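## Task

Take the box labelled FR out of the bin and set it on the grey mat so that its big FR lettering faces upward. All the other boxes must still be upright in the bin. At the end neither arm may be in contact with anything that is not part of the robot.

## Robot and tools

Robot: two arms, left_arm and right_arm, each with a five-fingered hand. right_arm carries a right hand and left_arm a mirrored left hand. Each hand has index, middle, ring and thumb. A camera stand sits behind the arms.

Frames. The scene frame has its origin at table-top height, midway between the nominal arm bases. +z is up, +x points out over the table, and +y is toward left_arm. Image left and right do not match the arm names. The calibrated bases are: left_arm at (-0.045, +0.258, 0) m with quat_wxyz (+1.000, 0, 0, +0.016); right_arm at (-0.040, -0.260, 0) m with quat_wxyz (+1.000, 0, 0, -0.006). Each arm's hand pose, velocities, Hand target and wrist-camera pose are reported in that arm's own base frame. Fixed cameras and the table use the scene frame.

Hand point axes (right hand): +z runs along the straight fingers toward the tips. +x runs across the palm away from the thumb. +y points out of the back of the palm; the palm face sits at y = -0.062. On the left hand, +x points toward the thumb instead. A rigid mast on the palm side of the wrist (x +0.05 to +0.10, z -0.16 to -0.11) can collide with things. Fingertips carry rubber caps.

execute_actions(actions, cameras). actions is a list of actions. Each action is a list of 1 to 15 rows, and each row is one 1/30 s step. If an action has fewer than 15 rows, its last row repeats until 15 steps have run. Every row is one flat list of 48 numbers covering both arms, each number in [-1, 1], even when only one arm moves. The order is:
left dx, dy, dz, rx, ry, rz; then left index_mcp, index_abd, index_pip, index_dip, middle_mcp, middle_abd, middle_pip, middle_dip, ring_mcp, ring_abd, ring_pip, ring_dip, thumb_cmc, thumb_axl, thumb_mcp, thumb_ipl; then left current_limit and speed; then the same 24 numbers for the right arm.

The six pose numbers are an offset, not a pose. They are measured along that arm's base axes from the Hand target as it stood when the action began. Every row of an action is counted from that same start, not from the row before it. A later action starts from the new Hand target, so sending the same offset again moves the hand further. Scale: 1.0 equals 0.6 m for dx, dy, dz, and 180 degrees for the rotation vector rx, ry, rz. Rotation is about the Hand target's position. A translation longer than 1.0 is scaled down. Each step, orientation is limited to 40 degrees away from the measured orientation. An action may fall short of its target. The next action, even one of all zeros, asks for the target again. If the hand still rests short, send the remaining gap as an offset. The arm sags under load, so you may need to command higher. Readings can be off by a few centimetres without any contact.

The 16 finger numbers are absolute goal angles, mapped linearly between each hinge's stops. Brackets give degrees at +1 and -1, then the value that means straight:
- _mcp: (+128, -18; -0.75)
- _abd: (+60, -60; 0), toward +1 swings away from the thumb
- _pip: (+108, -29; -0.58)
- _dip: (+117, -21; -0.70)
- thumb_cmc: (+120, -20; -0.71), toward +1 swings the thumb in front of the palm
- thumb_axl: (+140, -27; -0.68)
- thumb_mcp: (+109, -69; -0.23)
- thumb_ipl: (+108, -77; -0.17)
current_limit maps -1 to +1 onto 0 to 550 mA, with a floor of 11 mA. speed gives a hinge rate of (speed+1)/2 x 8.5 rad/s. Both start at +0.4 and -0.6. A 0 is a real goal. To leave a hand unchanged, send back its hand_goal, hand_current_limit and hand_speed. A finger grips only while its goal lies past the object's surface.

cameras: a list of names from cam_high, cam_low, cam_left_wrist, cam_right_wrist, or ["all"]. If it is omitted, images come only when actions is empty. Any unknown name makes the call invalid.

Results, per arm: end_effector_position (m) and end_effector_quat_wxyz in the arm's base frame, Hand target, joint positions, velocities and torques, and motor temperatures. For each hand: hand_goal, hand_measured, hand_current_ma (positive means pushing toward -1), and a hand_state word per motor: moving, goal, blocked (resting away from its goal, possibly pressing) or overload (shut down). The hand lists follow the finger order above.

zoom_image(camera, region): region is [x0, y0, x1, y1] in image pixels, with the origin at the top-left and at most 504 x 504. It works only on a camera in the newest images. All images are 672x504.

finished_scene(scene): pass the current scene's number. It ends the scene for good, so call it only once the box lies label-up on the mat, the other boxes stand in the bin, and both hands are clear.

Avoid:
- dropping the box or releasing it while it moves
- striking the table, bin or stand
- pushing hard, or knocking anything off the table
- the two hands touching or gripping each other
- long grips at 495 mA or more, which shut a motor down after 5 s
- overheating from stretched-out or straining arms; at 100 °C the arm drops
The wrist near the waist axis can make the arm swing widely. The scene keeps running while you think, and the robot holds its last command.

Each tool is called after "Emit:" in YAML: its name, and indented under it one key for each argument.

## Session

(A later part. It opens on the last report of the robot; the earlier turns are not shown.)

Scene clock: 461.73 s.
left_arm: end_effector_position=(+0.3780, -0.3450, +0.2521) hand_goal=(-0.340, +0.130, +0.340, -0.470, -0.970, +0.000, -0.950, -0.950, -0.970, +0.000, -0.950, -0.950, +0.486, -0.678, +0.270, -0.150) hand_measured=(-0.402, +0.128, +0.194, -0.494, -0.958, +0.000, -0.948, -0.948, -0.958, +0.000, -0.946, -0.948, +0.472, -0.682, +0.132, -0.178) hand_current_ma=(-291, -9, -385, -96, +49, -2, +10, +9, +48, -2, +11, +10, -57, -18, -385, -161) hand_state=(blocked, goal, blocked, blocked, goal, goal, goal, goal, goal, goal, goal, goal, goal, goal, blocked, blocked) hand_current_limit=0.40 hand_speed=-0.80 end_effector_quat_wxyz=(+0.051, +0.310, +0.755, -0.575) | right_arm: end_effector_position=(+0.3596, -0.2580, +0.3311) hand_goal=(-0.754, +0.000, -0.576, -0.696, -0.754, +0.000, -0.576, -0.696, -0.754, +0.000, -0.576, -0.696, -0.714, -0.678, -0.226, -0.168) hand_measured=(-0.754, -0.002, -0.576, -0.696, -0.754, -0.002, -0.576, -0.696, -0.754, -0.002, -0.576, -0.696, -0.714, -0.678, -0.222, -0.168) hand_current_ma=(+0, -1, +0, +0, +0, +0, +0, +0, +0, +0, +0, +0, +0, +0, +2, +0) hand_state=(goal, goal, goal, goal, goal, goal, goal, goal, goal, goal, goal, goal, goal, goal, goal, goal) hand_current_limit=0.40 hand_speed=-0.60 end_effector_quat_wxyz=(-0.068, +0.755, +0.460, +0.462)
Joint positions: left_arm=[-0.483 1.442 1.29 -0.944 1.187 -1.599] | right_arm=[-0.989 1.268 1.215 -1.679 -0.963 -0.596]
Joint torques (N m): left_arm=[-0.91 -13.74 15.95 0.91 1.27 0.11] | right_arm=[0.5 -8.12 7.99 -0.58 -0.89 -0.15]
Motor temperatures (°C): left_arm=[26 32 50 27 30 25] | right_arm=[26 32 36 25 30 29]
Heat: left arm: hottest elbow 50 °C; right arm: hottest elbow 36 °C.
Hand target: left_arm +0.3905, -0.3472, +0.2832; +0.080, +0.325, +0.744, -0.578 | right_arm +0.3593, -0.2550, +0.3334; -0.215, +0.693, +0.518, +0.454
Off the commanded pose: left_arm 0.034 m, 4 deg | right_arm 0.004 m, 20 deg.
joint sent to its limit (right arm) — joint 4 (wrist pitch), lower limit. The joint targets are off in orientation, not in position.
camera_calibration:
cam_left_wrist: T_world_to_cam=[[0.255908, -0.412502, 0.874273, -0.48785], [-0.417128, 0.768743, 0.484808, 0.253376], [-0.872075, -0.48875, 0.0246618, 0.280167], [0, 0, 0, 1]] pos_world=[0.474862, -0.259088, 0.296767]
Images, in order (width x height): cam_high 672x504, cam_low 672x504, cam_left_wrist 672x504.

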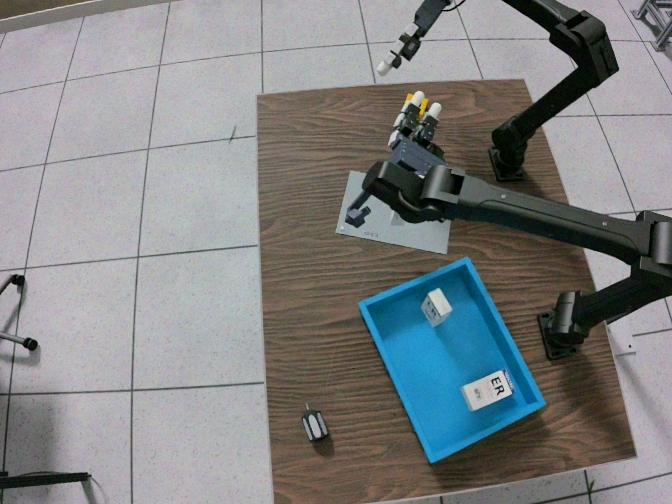

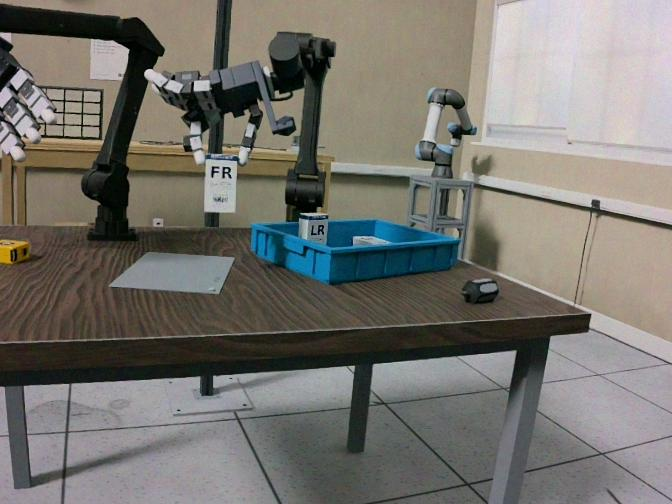

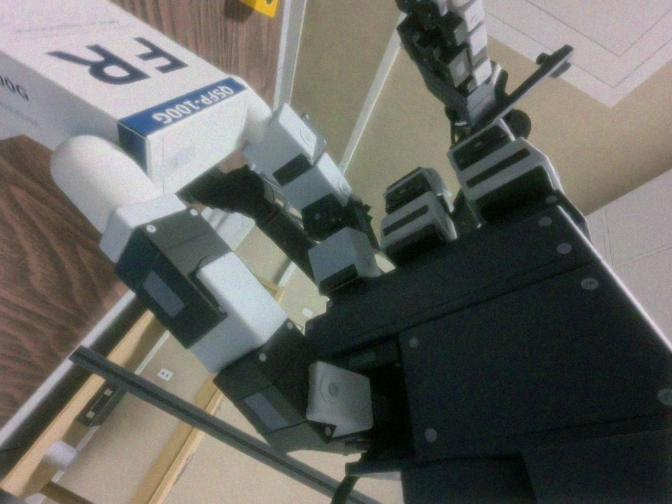

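Emit:
execute_actions:
  actions:
    - [[0.028,-0.089,-0.06,0,0,-0.04,-0.34,0.13,0.34,-0.47,-0.97,0,-0.95,-0.95,-0.97,0,-0.95,-0.95,0.486,-0.678,0.27,-0.15,0.4,-0.8,0,0,0,0,0,0,-0.754,0,-0.576,-0.696,-0.754,0,-0.576,-0.696,-0.754,0,-0.576,-0.696,-0.714,-0.678,-0.226,-0.168,0.4,-0.6]]
    - [[0.028,-0.089,-0.08,0,0,-0.04,-0.34,0.13,0.34,-0.47,-0.97,0,-0.95,-0.95,-0.97,0,-0.95,-0.95,0.486,-0.678,0.27,-0.15,0.4,-0.8,0,0,0,0,0,0,-0.754,0,-0.576,-0.696,-0.754,0,-0.576,-0.696,-0.754,0,-0.576,-0.696,-0.714,-0.678,-0.226,-0.168,0.4,-0.6]]
  cameras: ["cam_high", "cam_low", "cam_left_wrist"]

Emit:
zoom_image:
  camera: "cam_low"
  region: [60, 110, 280, 310]

Emit:
zoom_image:
  camera: "cam_high"
  region: [320, 80, 490, 270]

Scene clock: 472.33 s.
left_arm: end_effector_position=(+0.4104, -0.4454, +0.1649) hand_goal=(-0.340, +0.130, +0.340, -0.470, -0.970, +0.000, -0.950, -0.950, -0.970, +0.000, -0.950, -0.950, +0.486, -0.678, +0.270, -0.150) hand_measured=(-0.402, +0.126, +0.194, -0.494, -0.958, -0.002, -0.948, -0.948, -0.958, -0.002, -0.946, -0.948, +0.470, -0.682, +0.132, -0.178) hand_current_ma=(-291, -9, -385, -96, +49, -3, +10, +9, +49, -3, +11, +10, -61, -20, -385, -161) hand_state=(blocked, goal, blocked, blocked, goal, goal, goal, goal, goal, goal, goal, goal, goal, goal, blocked, blocked) hand_current_limit=0.40 hand_speed=-0.80 end_effector_quat_wxyz=(-0.023, +0.397, +0.711, -0.580) | right_arm: end_effector_position=(+0.3596, -0.2580, +0.3311) hand_goal=(-0.754, +0.000, -0.576, -0.696, -0.754, +0.000, -0.576, -0.696, -0.754, +0.000, -0.576, -0.696, -0.714, -0.678, -0.226, -0.168) hand_measured=(-0.754, -0.002, -0.576, -0.696, -0.754, -0.002, -0.576, -0.696, -0.754, -0.002, -0.576, -0.696, -0.714, -0.678, -0.222, -0.168) hand_current_ma=(+0, -1, +0, +0, +0, +0, +0, +0, +0, +0, +0, +0, +0, +0, +2, +0) hand_state=(goal, goal, goal, goal, goal, goal, goal, goal, goal, goal, goal, goal, goal, goal, goal, goal) hand_current_limit=0.40 hand_speed=-0.60 end_effector_quat_wxyz=(-0.068, +0.755, +0.460, +0.462)
Joint positions: left_arm=[-0.601 1.834 1.562 -1.148 1.234 -1.26] | right_arm=[-0.989 1.268 1.215 -1.679 -0.963 -0.596]
Joint torques (N m): left_arm=[-1.32 -20.42 15.54 0.36 1.41 0.11] | right_arm=[0.5 -8.12 7.99 -0.57 -0.89 -0.15]
Heat: left arm: hottest elbow 51 °C; right arm: hottest elbow 35 °C.
Hand target: left_arm +0.4240, -0.4540, +0.1992; +0.007, +0.416, +0.697, -0.584 | right_arm +0.3593, -0.2550, +0.3334; -0.215, +0.693, +0.518, +0.454
Off the commanded pose: left_arm 0.038 m, 4 deg | right_arm 0.004 m, 20 deg.
joint sent to its limit (right arm) — joint 4 (wrist pitch), lower limit. The joint targets are off in orientation, not in position.
camera_calibration:
cam_left_wrist: T_world_to_cam=[[0.156538, -0.460507, 0.873744, -0.441783], [-0.213417, 0.84798, 0.485164, 0.338036], [-0.964339, -0.262418, 0.0344611, 0.398603], [0, 0, 0, 1]] pos_world=[0.525686, -0.385491, 0.208266]
Images, in order (width x height): cam_high 672x504, cam_low 672x504, cam_left_wrist 672x504.

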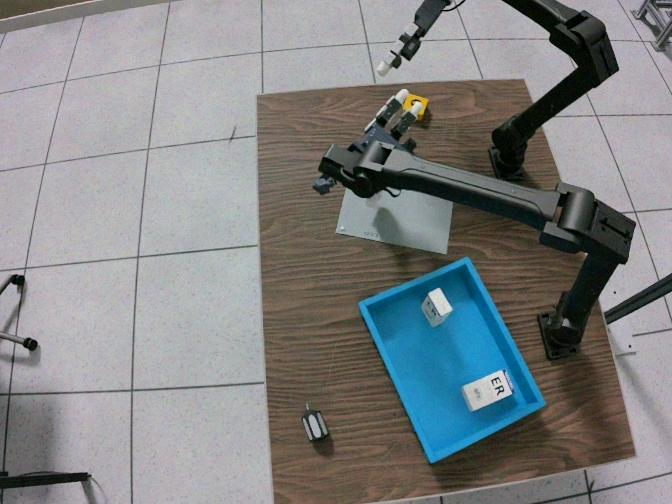

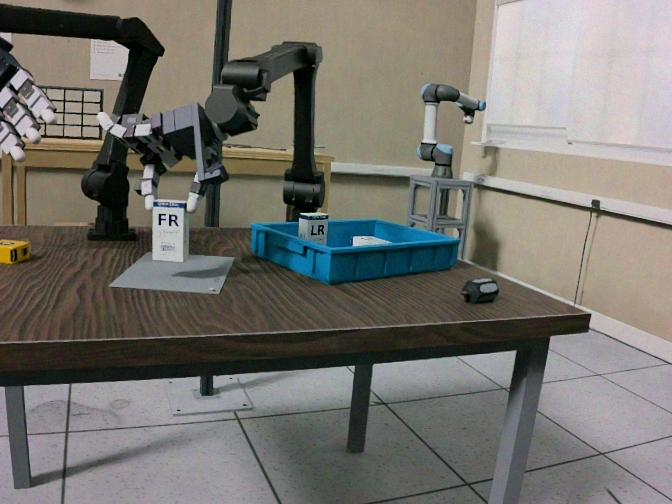

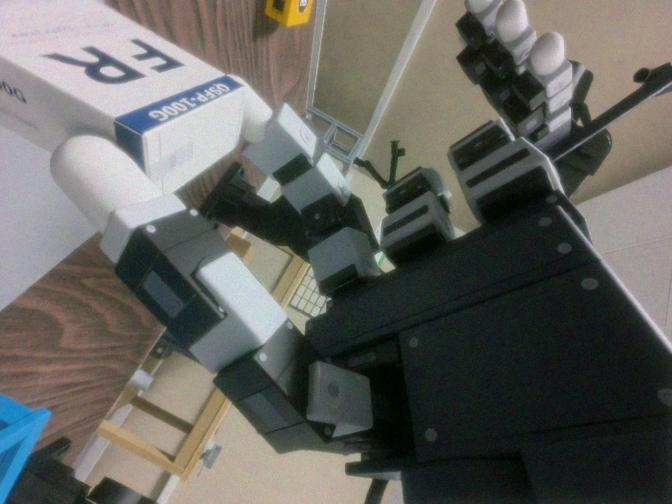

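Scaled by 2.291.

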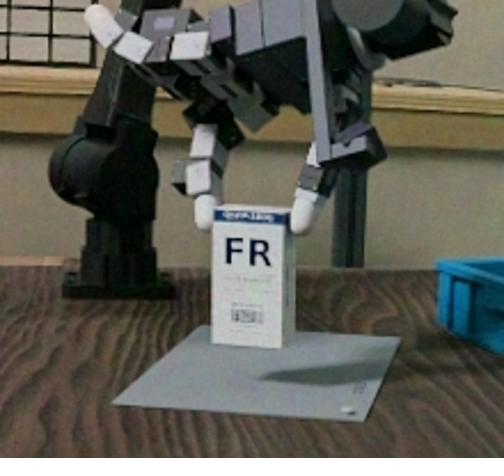

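Scaled by 2.653.

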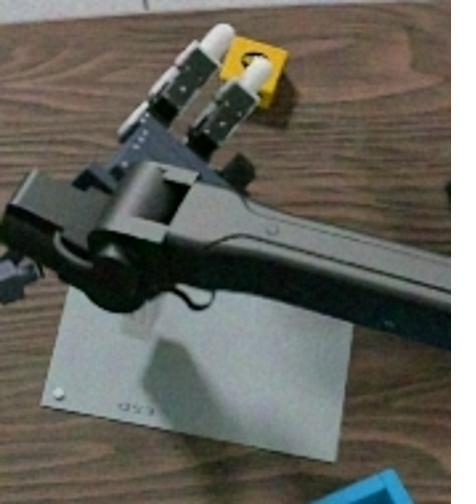

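Emit:
execute_actions:
  actions:
    - [[0,0,-0.067,0,0,0,-0.34,0.13,0.34,-0.47,-0.97,0,-0.95,-0.95,-0.97,0,-0.95,-0.95,0.486,-0.678,0.27,-0.15,0.4,-0.8,0,0,0,0,0,0,-0.754,0,-0.576,-0.696,-0.754,0,-0.576,-0.696,-0.754,0,-0.576,-0.696,-0.714,-0.678,-0.226,-0.168,0.4,-0.6]]
  cameras: ["cam_low"]

Emit:
zoom_image:
  camera: "cam_low"
  region: [60, 110, 280, 310]

Scene clock: 488.57 s.
left_arm: end_effector_position=(+0.4186, -0.4513, +0.1606) hand_goal=(-0.340, +0.130, +0.340, -0.470, -0.970, +0.000, -0.950, -0.950, -0.970, +0.000, -0.950, -0.950, +0.486, -0.678, +0.270, -0.150) hand_measured=(-0.402, +0.126, +0.194, -0.494, -0.958, -0.002, -0.948, -0.948, -0.958, -0.002, -0.946, -0.948, +0.470, -0.682, +0.132, -0.178) hand_current_ma=(-291, -9, -385, -96, +49, -3, +10, +9, +49, -3, +11, +10, -62, -20, -385, -161) hand_state=(blocked, goal, blocked, blocked, goal, goal, goal, goal, goal, goal, goal, goal, goal, goal, blocked, blocked) hand_current_limit=0.40 hand_speed=-0.80 end_effector_quat_wxyz=(-0.001, +0.412, +0.701, -0.582) | right_arm: end_effector_position=(+0.3596, -0.2580, +0.3311) hand_goal=(-0.754, +0.000, -0.576, -0.696, -0.754, +0.000, -0.576, -0.696, -0.754, +0.000, -0.576, -0.696, -0.714, -0.678, -0.226, -0.168) hand_measured=(-0.754, -0.002, -0.576, -0.696, -0.754, -0.002, -0.576, -0.696, -0.754, -0.002, -0.576, -0.696, -0.714, -0.678, -0.222, -0.168) hand_current_ma=(+0, -1, +0, +0, +0, +0, +0, +0, +0, +0, +0, +0, +0, +0, +2, +0) hand_state=(goal, goal, goal, goal, goal, goal, goal, goal, goal, goal, goal, goal, goal, goal, goal, goal) hand_current_limit=0.40 hand_speed=-0.60 end_effector_quat_wxyz=(-0.068, +0.755, +0.460, +0.462)
Joint positions: left_arm=[-0.601 1.836 1.548 -1.081 1.235 -1.254] | right_arm=[-0.989 1.268 1.215 -1.679 -0.963 -0.596]
Joint torques (N m): left_arm=[-1.38 -17.9 11.14 1.33 1.37 0.1] | right_arm=[0.5 -8.12 8.01 -0.54 -0.89 -0.15]
Heat: left arm: hottest elbow 52 °C; right arm: hottest elbow 35 °C.
Hand target: left_arm +0.4240, -0.4540, +0.1592; +0.007, +0.416, +0.697, -0.584 | right_arm +0.3593, -0.2550, +0.3334; -0.215, +0.693, +0.518, +0.454
Off the commanded pose: left_arm 0.006 m, 1 deg | right_arm 0.004 m, 20 deg.
joint sent to its limit (right arm) — joint 4 (wrist pitch), lower limit. The joint targets are off in orientation, not in position.
Images, in order (width x height): cam_low 672x504.

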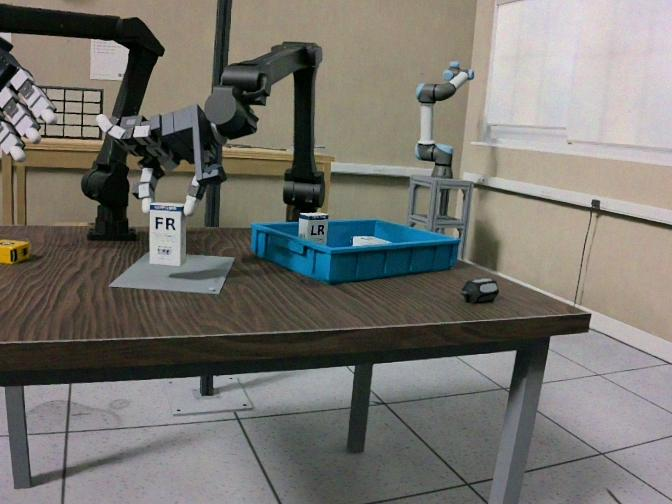

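Scaled by 2.291.

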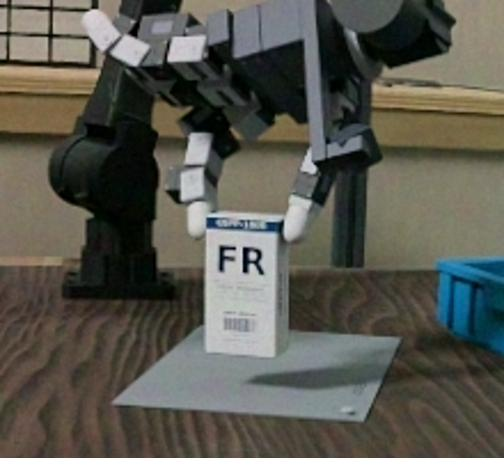

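Emit:
execute_actions:
  actions:
    - [[0,0,-0.04,0,0,0,-0.34,0.13,0.34,-0.47,-0.97,0,-0.95,-0.95,-0.97,0,-0.95,-0.95,0.486,-0.678,0.27,-0.15,0.4,-0.8,0,0,0,0,0,0,-0.754,0,-0.576,-0.696,-0.754,0,-0.576,-0.696,-0.754,0,-0.576,-0.696,-0.714,-0.678,-0.226,-0.168,0.4,-0.6]]
    - [[0,0,-0.022,0,0,0,-0.34,0.13,0.34,-0.47,-0.97,0,-0.95,-0.95,-0.97,0,-0.95,-0.95,0.486,-0.678,0.27,-0.15,0.4,-0.8,0,0,0,0,0,0,-0.754,0,-0.576,-0.696,-0.754,0,-0.576,-0.696,-0.754,0,-0.576,-0.696,-0.714,-0.678,-0.226,-0.168,0.4,-0.6]]
  cameras: ["cam_low", "cam_high"]

Emit:
zoom_image:
  camera: "cam_low"
  region: [60, 110, 280, 310]

Scene clock: 500.03 s.
left_arm: end_effector_position=(+0.4213, -0.4537, +0.1301) hand_goal=(-0.340, +0.130, +0.340, -0.470, -0.970, +0.000, -0.950, -0.950, -0.970, +0.000, -0.950, -0.950, +0.486, -0.678, +0.270, -0.150) hand_measured=(-0.402, +0.130, +0.196, -0.494, -0.958, -0.002, -0.948, -0.948, -0.958, -0.002, -0.946, -0.948, +0.472, -0.682, +0.132, -0.178) hand_current_ma=(-291, -1, -385, -96, +49, -3, +10, +9, +49, -3, +11, +10, -57, -20, -385, -161) hand_state=(blocked, goal, blocked, blocked, goal, goal, goal, goal, goal, goal, goal, goal, goal, goal, blocked, blocked) hand_current_limit=0.40 hand_speed=-0.80 end_effector_quat_wxyz=(+0.005, +0.415, +0.698, -0.584) | right_arm: end_effector_position=(+0.3596, -0.2580, +0.3311) hand_goal=(-0.754, +0.000, -0.576, -0.696, -0.754, +0.000, -0.576, -0.696, -0.754, +0.000, -0.576, -0.696, -0.714, -0.678, -0.226, -0.168) hand_measured=(-0.754, -0.002, -0.576, -0.696, -0.754, -0.002, -0.576, -0.696, -0.754, -0.002, -0.576, -0.696, -0.714, -0.678, -0.222, -0.168) hand_current_ma=(+0, -1, +0, +0, +0, +0, +0, +0, +0, +0, +0, +0, +0, +0, +2, +0) hand_state=(goal, goal, goal, goal, goal, goal, goal, goal, goal, goal, goal, goal, goal, goal, goal, goal) hand_current_limit=0.40 hand_speed=-0.60 end_effector_quat_wxyz=(-0.068, +0.755, +0.460, +0.462)
Joint positions: left_arm=[-0.601 1.865 1.502 -0.994 1.238 -1.251] | right_arm=[-0.989 1.268 1.215 -1.679 -0.963 -0.596]
Joint torques (N m): left_arm=[-1.38 -17.9 10 1.35 1.26 0.08] | right_arm=[0.62 -8.18 8.01 -0.55 -0.89 -0.16]
Heat: left arm: hottest elbow 50 °C; right arm: hottest elbow 35 °C.
Hand target: left_arm +0.4240, -0.4541, +0.1220; +0.007, +0.416, +0.697, -0.584 | right_arm +0.3593, -0.2550, +0.3334; -0.215, +0.693, +0.518, +0.454
Off the commanded pose: left_arm 0.008 m, 0 deg | right_arm 0.004 m, 20 deg.
joint sent to its limit (right arm) — joint 4 (wrist pitch), lower limit. The joint targets are off in orientation, not in position.
Images, in order (width x height): cam_high 672x504, cam_low 672x504.

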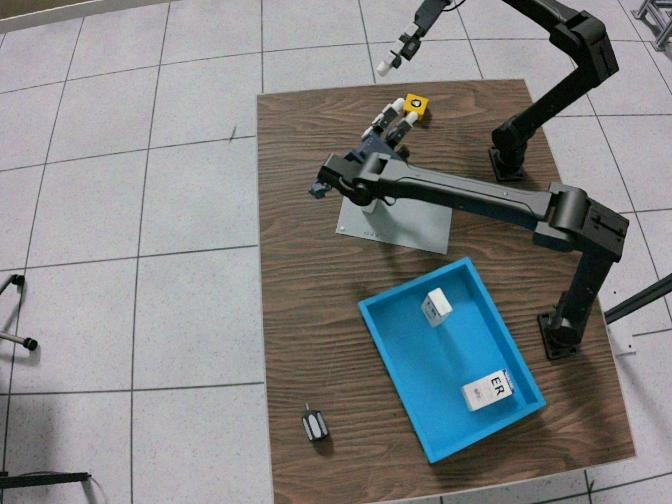

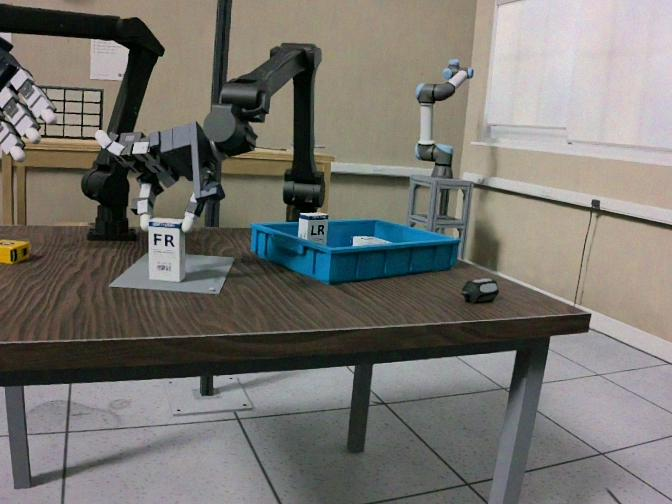

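Scaled by 2.291.

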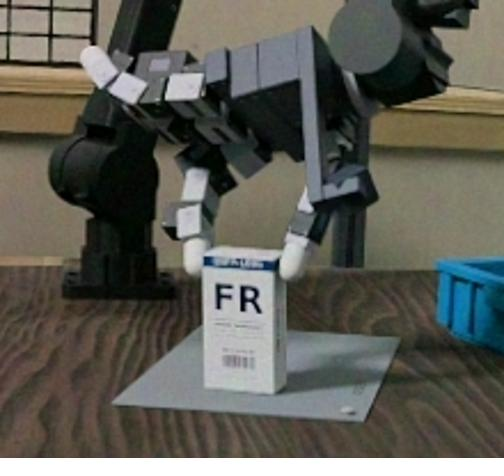

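Emit:
execute_actions:
  actions:
    - [[-0.049,0.031,-0.003,0,0,0,-0.34,0.13,0.34,-0.47,-0.97,0,-0.95,-0.95,-0.97,0,-0.95,-0.95,0.486,-0.678,0.27,-0.15,0.4,-0.8,0,0,0,0,0,0,-0.754,0,-0.576,-0.696,-0.754,0,-0.576,-0.696,-0.754,0,-0.576,-0.696,-0.714,-0.678,-0.226,-0.168,0.4,-0.6]]
  cameras: ["cam_low", "cam_high"]

Emit:
zoom_image:
  camera: "cam_low"
  region: [60, 110, 280, 310]

Scene clock: 506.53 s.
left_arm: end_effector_position=(+0.3936, -0.4346, +0.1260) hand_goal=(-0.340, +0.130, +0.340, -0.470, -0.970, +0.000, -0.950, -0.950, -0.970, +0.000, -0.950, -0.950, +0.486, -0.678, +0.270, -0.150) hand_measured=(-0.402, +0.134, +0.198, -0.494, -0.958, +0.000, -0.948, -0.948, -0.958, +0.000, -0.946, -0.948, +0.478, -0.680, +0.132, -0.178) hand_current_ma=(-291, +13, -385, -96, +49, -3, +10, +9, +49, -2, +11, +10, -28, -6, -385, -161) hand_state=(blocked, goal, blocked, blocked, goal, goal, goal, goal, goal, goal, goal, goal, goal, goal, blocked, blocked) hand_current_limit=0.40 hand_speed=-0.80 end_effector_quat_wxyz=(+0.009, +0.418, +0.694, -0.586) | right_arm: end_effector_position=(+0.3596, -0.2580, +0.3311) hand_goal=(-0.754, +0.000, -0.576, -0.696, -0.754, +0.000, -0.576, -0.696, -0.754, +0.000, -0.576, -0.696, -0.714, -0.678, -0.226, -0.168) hand_measured=(-0.754, -0.002, -0.576, -0.696, -0.754, -0.002, -0.576, -0.696, -0.754, -0.002, -0.576, -0.696, -0.714, -0.678, -0.222, -0.168) hand_current_ma=(+0, -1, +0, +0, +0, +0, +0, +0, +0, +0, +0, +0, +0, +0, +2, +0) hand_state=(goal, goal, goal, goal, goal, goal, goal, goal, goal, goal, goal, goal, goal, goal, goal, goal) hand_current_limit=0.40 hand_speed=-0.60 end_effector_quat_wxyz=(-0.068, +0.755, +0.460, +0.462)
Joint positions: left_arm=[-0.6 1.786 1.373 -0.943 1.244 -1.24] | right_arm=[-0.989 1.268 1.215 -1.679 -0.963 -0.596]
Joint torques (N m): left_arm=[-1.67 -16.56 10.14 1.29 1.03 -0.08] | right_arm=[0.62 -8.06 7.99 -0.57 -0.89 -0.16]
Heat: left arm: hottest elbow 49 °C; right arm: hottest elbow 35 °C.
Hand target: left_arm +0.3947, -0.4354, +0.1202; +0.007, +0.416, +0.697, -0.584 | right_arm +0.3593, -0.2550, +0.3334; -0.215, +0.693, +0.518, +0.454
Off the commanded pose: left_arm 0.006 m, 1 deg | right_arm 0.004 m, 20 deg.
joint sent to its limit (right arm) — joint 4 (wrist pitch), lower limit. The joint targets are off in orientation, not in position.
Images, in order (width x height): cam_high 672x504, cam_low 672x504.

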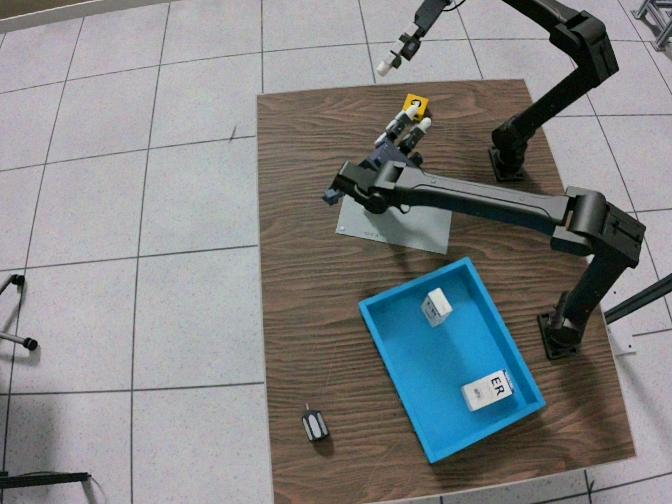

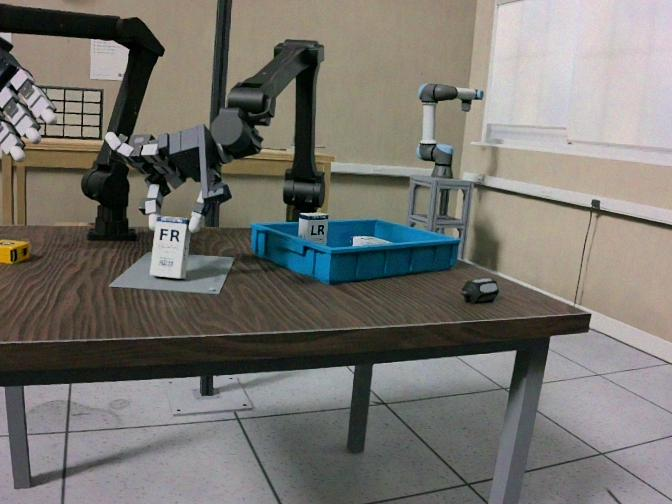

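Scaled by 2.291.

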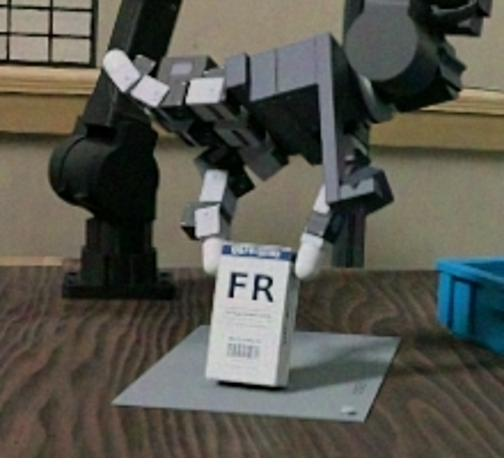

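Emit:
execute_actions:
  actions:
    - [[-0.047,0.029,-0.024,0,0,0,-0.34,0.13,0.34,-0.47,-0.97,0,-0.95,-0.95,-0.97,0,-0.95,-0.95,0.486,-0.678,0.27,-0.15,0.4,-0.8,0,0,0,0,0,0,-0.754,0,-0.576,-0.696,-0.754,0,-0.576,-0.696,-0.754,0,-0.576,-0.696,-0.714,-0.678,-0.226,-0.168,0.4,-0.6]]
    - [[-0.037,0.023,-0.04,0,0,0,-0.34,0.13,0.34,-0.47,-0.97,0,-0.95,-0.95,-0.97,0,-0.95,-0.95,0.486,-0.678,0.27,-0.15,0.4,-0.8,0,0,0,0,0,0,-0.754,0,-0.576,-0.696,-0.754,0,-0.576,-0.696,-0.754,0,-0.576,-0.696,-0.714,-0.678,-0.226,-0.168,0.4,-0.6]]
  cameras: ["cam_low", "cam_high", "cam_left_wrist"]

Emit:
zoom_image:
  camera: "cam_low"
  region: [60, 110, 280, 310]

Scene clock: 517.70 s.
left_arm: end_effector_position=(+0.3383, -0.3975, +0.0757) hand_goal=(-0.340, +0.130, +0.340, -0.470, -0.970, +0.000, -0.950, -0.950, -0.970, +0.000, -0.950, -0.950, +0.486, -0.678, +0.270, -0.150) hand_measured=(-0.402, +0.130, +0.198, -0.494, -0.958, +0.000, -0.948, -0.948, -0.958, +0.000, -0.946, -0.948, +0.470, -0.684, +0.132, -0.178) hand_current_ma=(-292, -2, -385, -96, +50, -2, +10, +9, +48, -2, +11, +10, -62, -23, -385, -161) hand_state=(blocked, goal, blocked, blocked, goal, goal, goal, goal, goal, goal, goal, goal, goal, goal, blocked, blocked) hand_current_limit=0.40 hand_speed=-0.80 end_effector_quat_wxyz=(-0.004, +0.408, +0.702, -0.583) | right_arm: end_effector_position=(+0.3596, -0.2580, +0.3311) hand_goal=(-0.754, +0.000, -0.576, -0.696, -0.754, +0.000, -0.576, -0.696, -0.754, +0.000, -0.576, -0.696, -0.714, -0.678, -0.226, -0.168) hand_measured=(-0.754, -0.002, -0.576, -0.696, -0.754, -0.002, -0.576, -0.696, -0.754, -0.002, -0.576, -0.696, -0.714, -0.678, -0.222, -0.168) hand_current_ma=(+0, -1, +0, +0, +0, +0, +0, +0, +0, +0, +0, +0, +0, +0, +2, +0) hand_state=(goal, goal, goal, goal, goal, goal, goal, goal, goal, goal, goal, goal, goal, goal, goal, goal) hand_current_limit=0.40 hand_speed=-0.60 end_effector_quat_wxyz=(-0.068, +0.755, +0.460, +0.462)
Joint positions: left_arm=[-0.602 1.705 1.115 -0.778 1.239 -1.265] | right_arm=[-0.989 1.268 1.215 -1.679 -0.963 -0.596]
Joint torques (N m): left_arm=[-1.9 -15.03 10.62 1.46 1.18 -0.02] | right_arm=[0.62 -8.18 8.02 -0.59 -0.89 -0.16]
Heat: left arm: hottest elbow 48 °C; right arm: hottest elbow 34 °C.
Hand target: left_arm +0.3443, -0.4042, +0.0818; +0.007, +0.416, +0.697, -0.584 | right_arm +0.3593, -0.2550, +0.3334; -0.215, +0.693, +0.518, +0.454
Off the commanded pose: left_arm 0.011 m, 2 deg | right_arm 0.004 m, 20 deg.
joint sent to its limit (right arm) — joint 4 (wrist pitch), lower limit. The joint targets are off in orientation, not in position.
camera_calibration:
cam_left_wrist: T_world_to_cam=[[0.12433, -0.433561, 0.892506, -0.310361], [-0.229993, 0.862396, 0.450973, 0.339218], [-0.965218, -0.26134, 0.00750563, 0.347548], [0, 0, 0, 1]] pos_world=[0.452065, -0.336273, 0.121412]
Images, in order (width x height): cam_high 672x504, cam_low 672x504, cam_left_wrist 672x504.

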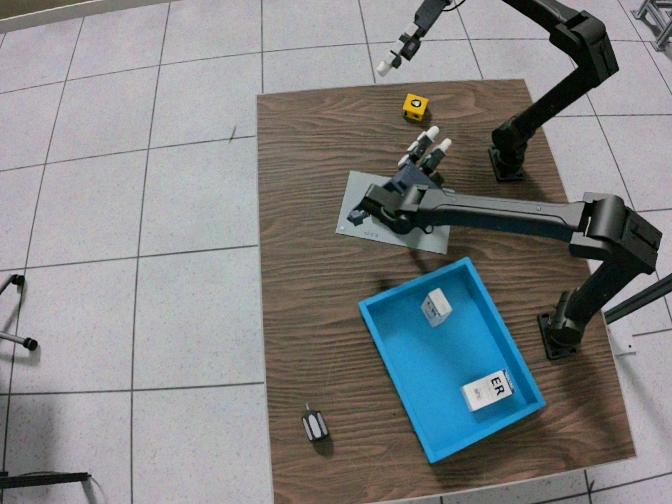

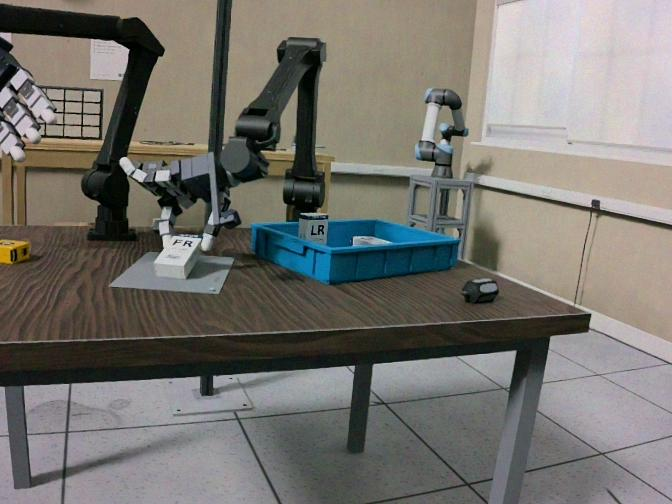

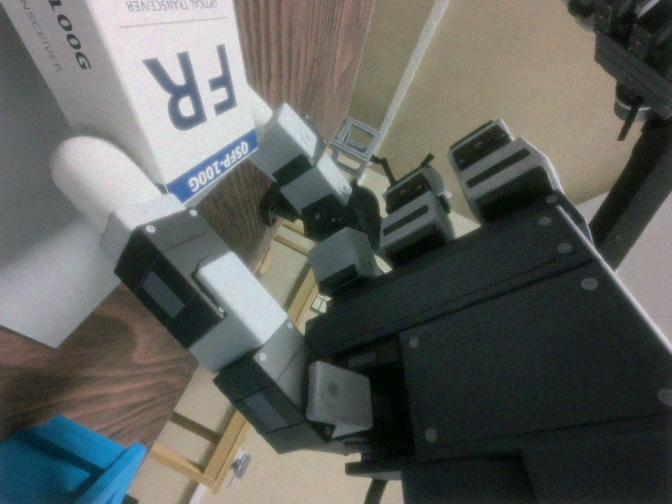

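Scaled by 2.291.

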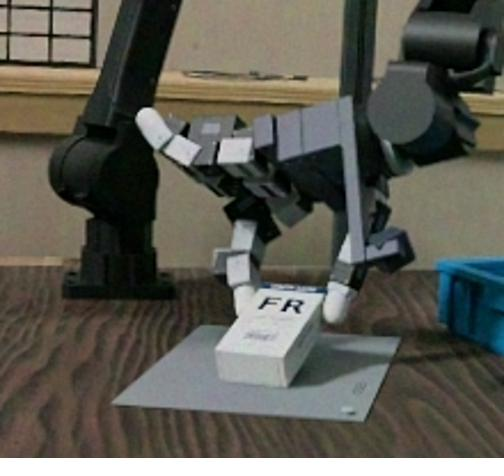

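Emit:
execute_actions:
  actions:
    - [[-0.01,0.006,-0.03,0,0,0,-0.34,0.13,0.34,-0.47,-0.97,0,-0.95,-0.95,-0.97,0,-0.95,-0.95,0.486,-0.678,0.27,-0.15,0.4,-0.8,0,0,0,0,0,0,-0.754,0,-0.576,-0.696,-0.754,0,-0.576,-0.696,-0.754,0,-0.576,-0.696,-0.714,-0.678,-0.226,-0.168,0.4,-0.6]]
    - [[-0.005,0.003,-0.018,0,0,0,-0.34,0.13,0.34,-0.47,-0.97,0,-0.95,-0.95,-0.97,0,-0.95,-0.95,0.486,-0.678,0.27,-0.15,0.4,-0.8,0,0,0,0,0,0,-0.754,0,-0.576,-0.696,-0.754,0,-0.576,-0.696,-0.754,0,-0.576,-0.696,-0.714,-0.678,-0.226,-0.168,0.4,-0.6]]
  cameras: ["cam_low"]

Emit:
zoom_image:
  camera: "cam_low"
  region: [100, 190, 260, 310]

Scene clock: 527.90 s.
left_arm: end_effector_position=(+0.3346, -0.3948, +0.0557) hand_goal=(-0.340, +0.130, +0.340, -0.470, -0.970, +0.000, -0.950, -0.950, -0.970, +0.000, -0.950, -0.950, +0.486, -0.678, +0.270, -0.150) hand_measured=(-0.402, +0.130, +0.198, -0.494, -0.958, +0.000, -0.948, -0.948, -0.958, +0.000, -0.946, -0.948, +0.470, -0.684, +0.132, -0.178) hand_current_ma=(-292, -2, -385, -96, +50, -2, +10, +9, +48, -2, +11, +10, -64, -24, -385, -161) hand_state=(blocked, goal, blocked, blocked, goal, goal, goal, goal, goal, goal, goal, goal, goal, goal, blocked, blocked) hand_current_limit=0.40 hand_speed=-0.80 end_effector_quat_wxyz=(+0.006, +0.414, +0.698, -0.584) | right_arm: end_effector_position=(+0.3596, -0.2580, +0.3311) hand_goal=(-0.754, +0.000, -0.576, -0.696, -0.754, +0.000, -0.576, -0.696, -0.754, +0.000, -0.576, -0.696, -0.714, -0.678, -0.226, -0.168) hand_measured=(-0.754, -0.002, -0.576, -0.696, -0.754, -0.002, -0.576, -0.696, -0.754, -0.002, -0.576, -0.696, -0.714, -0.678, -0.222, -0.168) hand_current_ma=(+0, -1, +0, +0, +0, +0, +0, +0, +0, +0, +0, +0, +0, +0, +2, +0) hand_state=(goal, goal, goal, goal, goal, goal, goal, goal, goal, goal, goal, goal, goal, goal, goal, goal) hand_current_limit=0.40 hand_speed=-0.60 end_effector_quat_wxyz=(-0.068, +0.755, +0.460, +0.462)
Joint positions: left_arm=[-0.602 1.716 1.063 -0.688 1.238 -1.266] | right_arm=[-0.989 1.268 1.215 -1.679 -0.963 -0.596]
Joint torques (N m): left_arm=[-2.02 -13.86 9.37 1.42 1.18 -0.05] | right_arm=[0.56 -8.18 8.01 -0.57 -0.9 -0.16]
Heat: left arm: hottest elbow 48 °C; right arm: hottest elbow 34 °C.
Hand target: left_arm +0.3352, -0.3988, +0.0529; +0.007, +0.416, +0.697, -0.584 | right_arm +0.3593, -0.2550, +0.3334; -0.215, +0.693, +0.518, +0.454
Off the commanded pose: left_arm 0.005 m, 0 deg | right_arm 0.004 m, 20 deg.
joint sent to its limit (right arm) — joint 4 (wrist pitch), lower limit. The joint targets are off in orientation, not in position.
Images, in order (width x height): cam_low 672x504.

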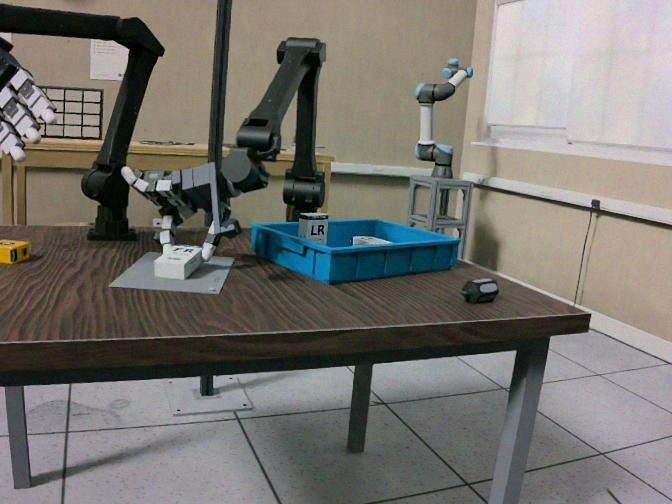

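Scaled by 3.150.

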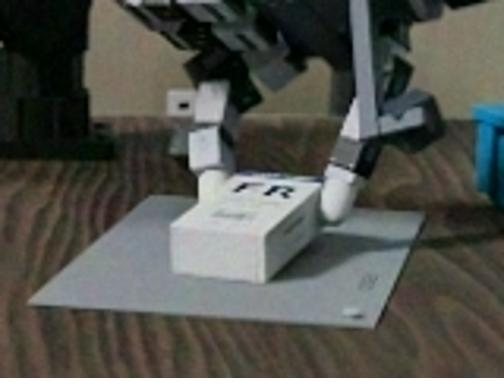

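Emit:
execute_actions:
  actions:
    - [[-0.002,0.001,-0.012,0,0,0,-0.34,0.13,0.34,-0.47,-0.97,0,-0.95,-0.95,-0.97,0,-0.95,-0.95,0.486,-0.678,0.27,-0.15,0.4,-0.8,0,0,0,0,0,0,-0.754,0,-0.576,-0.696,-0.754,0,-0.576,-0.696,-0.754,0,-0.576,-0.696,-0.714,-0.678,-0.226,-0.168,0.4,-0.6]]
  cameras: ["cam_low"]

Emit:
zoom_image:
  camera: "cam_low"
  region: [100, 190, 260, 310]

Scene clock: 534.33 s.
left_arm: end_effector_position=(+0.3339, -0.3943, +0.0494) hand_goal=(-0.340, +0.130, +0.340, -0.470, -0.970, +0.000, -0.950, -0.950, -0.970, +0.000, -0.950, -0.950, +0.486, -0.678, +0.270, -0.150) hand_measured=(-0.402, +0.130, +0.198, -0.494, -0.958, +0.000, -0.948, -0.948, -0.958, +0.000, -0.946, -0.948, +0.470, -0.684, +0.132, -0.178) hand_current_ma=(-292, -2, -385, -96, +50, -2, +10, +9, +48, -2, +11, +10, -64, -24, -385, -161) hand_state=(blocked, goal, blocked, blocked, goal, goal, goal, goal, goal, goal, goal, goal, goal, goal, blocked, blocked) hand_current_limit=0.40 hand_speed=-0.80 end_effector_quat_wxyz=(+0.008, +0.415, +0.698, -0.584) | right_arm: end_effector_position=(+0.3596, -0.2580, +0.3311) hand_goal=(-0.754, +0.000, -0.576, -0.696, -0.754, +0.000, -0.576, -0.696, -0.754, +0.000, -0.576, -0.696, -0.714, -0.678, -0.226, -0.168) hand_measured=(-0.754, -0.002, -0.576, -0.696, -0.754, -0.002, -0.576, -0.696, -0.754, -0.002, -0.576, -0.696, -0.714, -0.678, -0.222, -0.168) hand_current_ma=(+0, -1, +0, +0, +0, +0, +0, +0, +0, +0, +0, +0, +0, +0, +2, +0) hand_state=(goal, goal, goal, goal, goal, goal, goal, goal, goal, goal, goal, goal, goal, goal, goal, goal) hand_current_limit=0.40 hand_speed=-0.60 end_effector_quat_wxyz=(-0.068, +0.755, +0.460, +0.462)
Joint positions: left_arm=[-0.602 1.724 1.052 -0.667 1.238 -1.267] | right_arm=[-0.989 1.268 1.215 -1.679 -0.963 -0.596]
Joint torques (N m): left_arm=[-2.08 -13.74 9.2 1.42 1.18 -0.05] | right_arm=[0.56 -8.18 7.99 -0.57 -0.89 -0.16]
Heat: left arm: hottest elbow 47 °C; right arm: hottest elbow 34 °C.
Hand target: left_arm +0.3340, -0.3982, +0.0457; +0.007, +0.416, +0.697, -0.584 | right_arm +0.3593, -0.2550, +0.3334; -0.215, +0.693, +0.518, +0.454
Off the commanded pose: left_arm 0.005 m, 0 deg | right_arm 0.004 m, 20 deg.
joint sent to its limit (right arm) — joint 4 (wrist pitch), lower limit. The joint targets are off in orientation, not in position.
Images, in order (width x height): cam_low 672x504.

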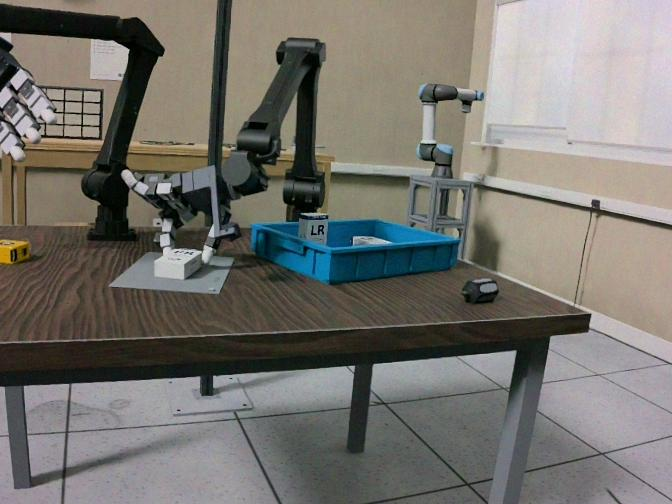

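Scaled by 3.150.

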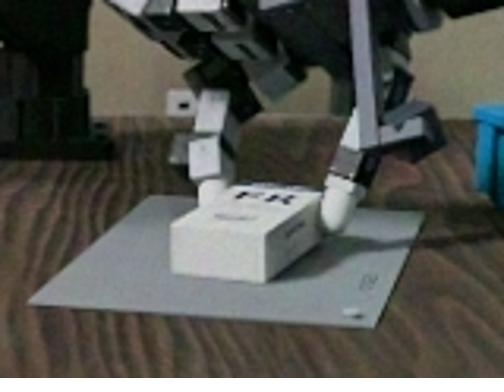

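Emit:
execute_actions:
  actions:
    - [[0,0,0,0,0,0,-0.39,0.13,0.25,-0.49,-0.97,0,-0.95,-0.95,-0.97,0,-0.95,-0.95,0.486,-0.678,0.17,-0.17,0.4,-0.95,0,0,0,0,0,0,-0.754,0,-0.576,-0.696,-0.754,0,-0.576,-0.696,-0.754,0,-0.576,-0.696,-0.714,-0.678,-0.226,-0.168,0.4,-0.6]]
    - [[0,0,0,0,0,0,-0.41,0.13,0.17,-0.5,-0.97,0,-0.95,-0.95,-0.97,0,-0.95,-0.95,0.486,-0.678,0.1,-0.18,0.4,-0.92,0,0,0,0,0,0,-0.754,0,-0.576,-0.696,-0.754,0,-0.576,-0.696,-0.754,0,-0.576,-0.696,-0.714,-0.678,-0.226,-0.168,0.4,-0.6]]
    - [[0,0,0.01,0,0,0,-0.42,0.13,0.03,-0.5,-0.97,0,-0.95,-0.95,-0.97,0,-0.95,-0.95,0.486,-0.678,-0.03,-0.18,0.4,-0.85,0,0,0,0,0,0,-0.754,0,-0.576,-0.696,-0.754,0,-0.576,-0.696,-0.754,0,-0.576,-0.696,-0.714,-0.678,-0.226,-0.168,0.4,-0.6]]
    - [[0,0,0.05,0,0,0,-0.42,0.13,0.03,-0.5,-0.97,0,-0.95,-0.95,-0.97,0,-0.95,-0.95,0.486,-0.678,-0.03,-0.18,0.4,-0.8,0,0,0,0,0,0,-0.754,0,-0.576,-0.696,-0.754,0,-0.576,-0.696,-0.754,0,-0.576,-0.696,-0.714,-0.678,-0.226,-0.168,0.4,-0.6]]
    - [[0,0,0.1,0,0,0,-0.42,0.13,0.03,-0.5,-0.97,0,-0.95,-0.95,-0.97,0,-0.95,-0.95,0.486,-0.678,-0.03,-0.18,0.4,-0.6,0,0,0,0,0,0,-0.754,0,-0.576,-0.696,-0.754,0,-0.576,-0.696,-0.754,0,-0.576,-0.696,-0.714,-0.678,-0.226,-0.168,0.4,-0.6]]
    - [[-0.02,0.1,0.12,0,0,0.05,-0.42,0.13,0.03,-0.5,-0.97,0,-0.95,-0.95,-0.97,0,-0.95,-0.95,0.486,-0.678,-0.03,-0.18,0.4,-0.6,0,0,0,0,0,0,-0.754,0,-0.576,-0.696,-0.754,0,-0.576,-0.696,-0.754,0,-0.576,-0.696,-0.714,-0.678,-0.226,-0.168,0.4,-0.6]]
  cameras: ["cam_low", "cam_high", "cam_left_wrist"]

Emit:
zoom_image:
  camera: "cam_low"
  region: [60, 170, 280, 310]

Emit:
zoom_image:
  camera: "cam_high"
  region: [410, 280, 560, 470]

Scene clock: 554.73 s.
left_arm: end_effector_position=(+0.3191, -0.3349, +0.2060) hand_goal=(-0.420, +0.130, +0.030, -0.500, -0.970, +0.000, -0.950, -0.950, -0.970, +0.000, -0.950, -0.950, +0.486, -0.678, -0.030, -0.180) hand_measured=(-0.410, +0.130, +0.032, -0.502, -0.958, +0.000, -0.948, -0.948, -0.958, +0.000, -0.946, -0.948, +0.482, -0.680, -0.028, -0.182) hand_current_ma=(+38, -2, +10, -9, +54, -2, +11, +9, +50, -2, +11, +10, -12, -9, +8, -7) hand_state=(goal, goal, goal, goal, goal, goal, goal, goal, goal, goal, goal, goal, goal, goal, goal, goal) hand_current_limit=0.40 hand_speed=-0.60 end_effector_quat_wxyz=(+0.051, +0.360, +0.728, -0.581) | right_arm: end_effector_position=(+0.3596, -0.2580, +0.3311) hand_goal=(-0.754, +0.000, -0.576, -0.696, -0.754, +0.000, -0.576, -0.696, -0.754, +0.000, -0.576, -0.696, -0.714, -0.678, -0.226, -0.168) hand_measured=(-0.754, -0.002, -0.576, -0.696, -0.754, -0.002, -0.576, -0.696, -0.754, -0.002, -0.576, -0.696, -0.714, -0.678, -0.222, -0.168) hand_current_ma=(+0, -1, +0, +0, +0, +0, +0, +0, +0, +0, +0, +0, +0, +0, +2, +0) hand_state=(goal, goal, goal, goal, goal, goal, goal, goal, goal, goal, goal, goal, goal, goal, goal, goal) hand_current_limit=0.40 hand_speed=-0.60 end_effector_quat_wxyz=(-0.068, +0.755, +0.460, +0.462)
Joint positions: left_arm=[-0.518 1.341 1.061 -0.881 1.215 -1.459] | right_arm=[-0.989 1.268 1.215 -1.679 -0.963 -0.596]
Joint torques (N m): left_arm=[-1.9 -9.64 12.9 0.85 1.12 -0.08] | right_arm=[0.56 -8.12 7.98 -0.54 -0.89 -0.16]
Heat: left arm: hottest elbow 46 °C; right arm: hottest elbow 34 °C.
Hand target: left_arm +0.3220, -0.3381, +0.2136; +0.052, +0.360, +0.728, -0.581 | right_arm +0.3593, -0.2550, +0.3334; -0.215, +0.693, +0.518, +0.454
Off the commanded pose: left_arm 0.009 m, 0 deg | right_arm 0.004 m, 20 deg.
joint sent to its limit (right arm) — joint 4 (wrist pitch), lower limit. The joint targets are off in orientation, not in position.
camera_calibration:
cam_left_wrist: T_world_to_cam=[[0.168127, -0.401412, 0.900334, -0.401911], [-0.369701, 0.820993, 0.435076, 0.25595], [-0.913813, -0.406003, -0.0103714, 0.283131], [0, 0, 0, 1]] pos_world=[0.420926, -0.256513, 0.253433]
Images, in order (width x height): cam_high 672x504, cam_low 672x504, cam_left_wrist 672x504.

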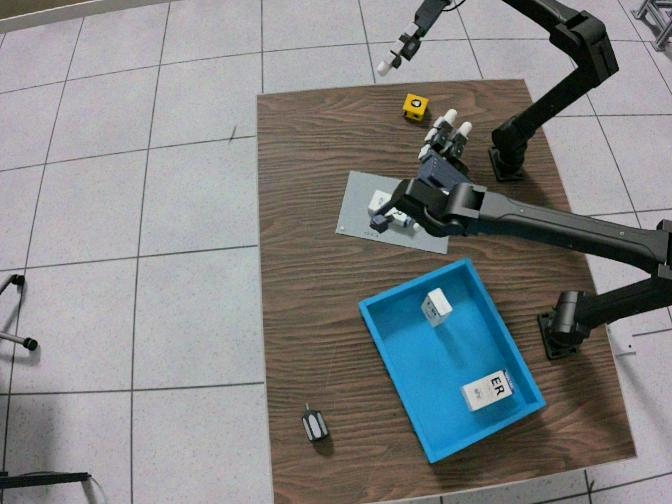

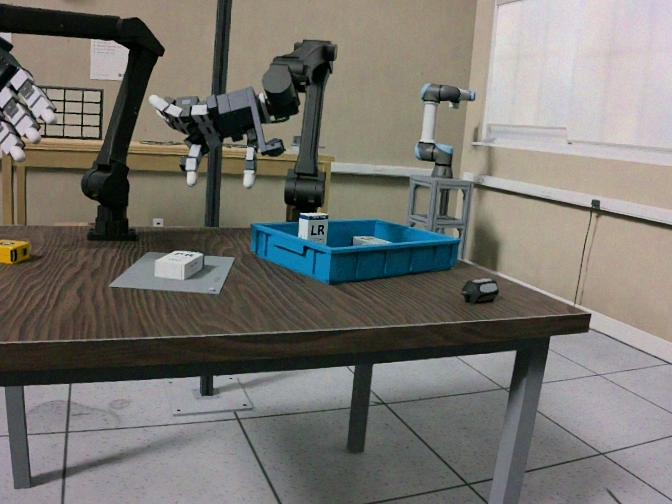

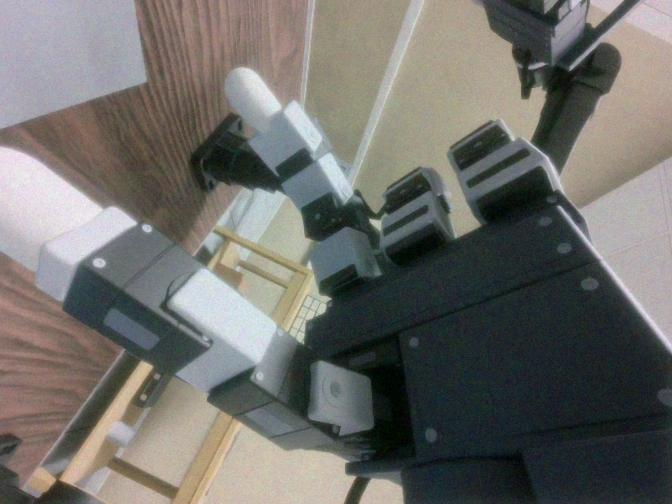

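Scaled by 2.291.

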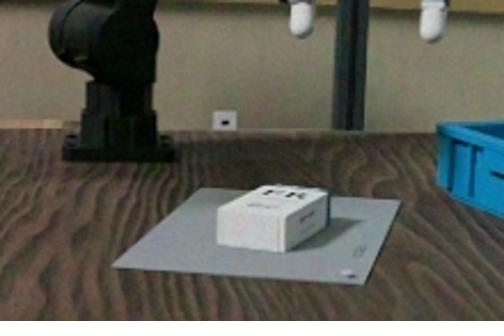

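Scaled by 2.653.

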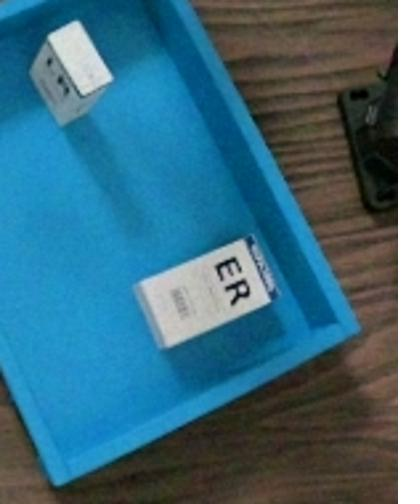

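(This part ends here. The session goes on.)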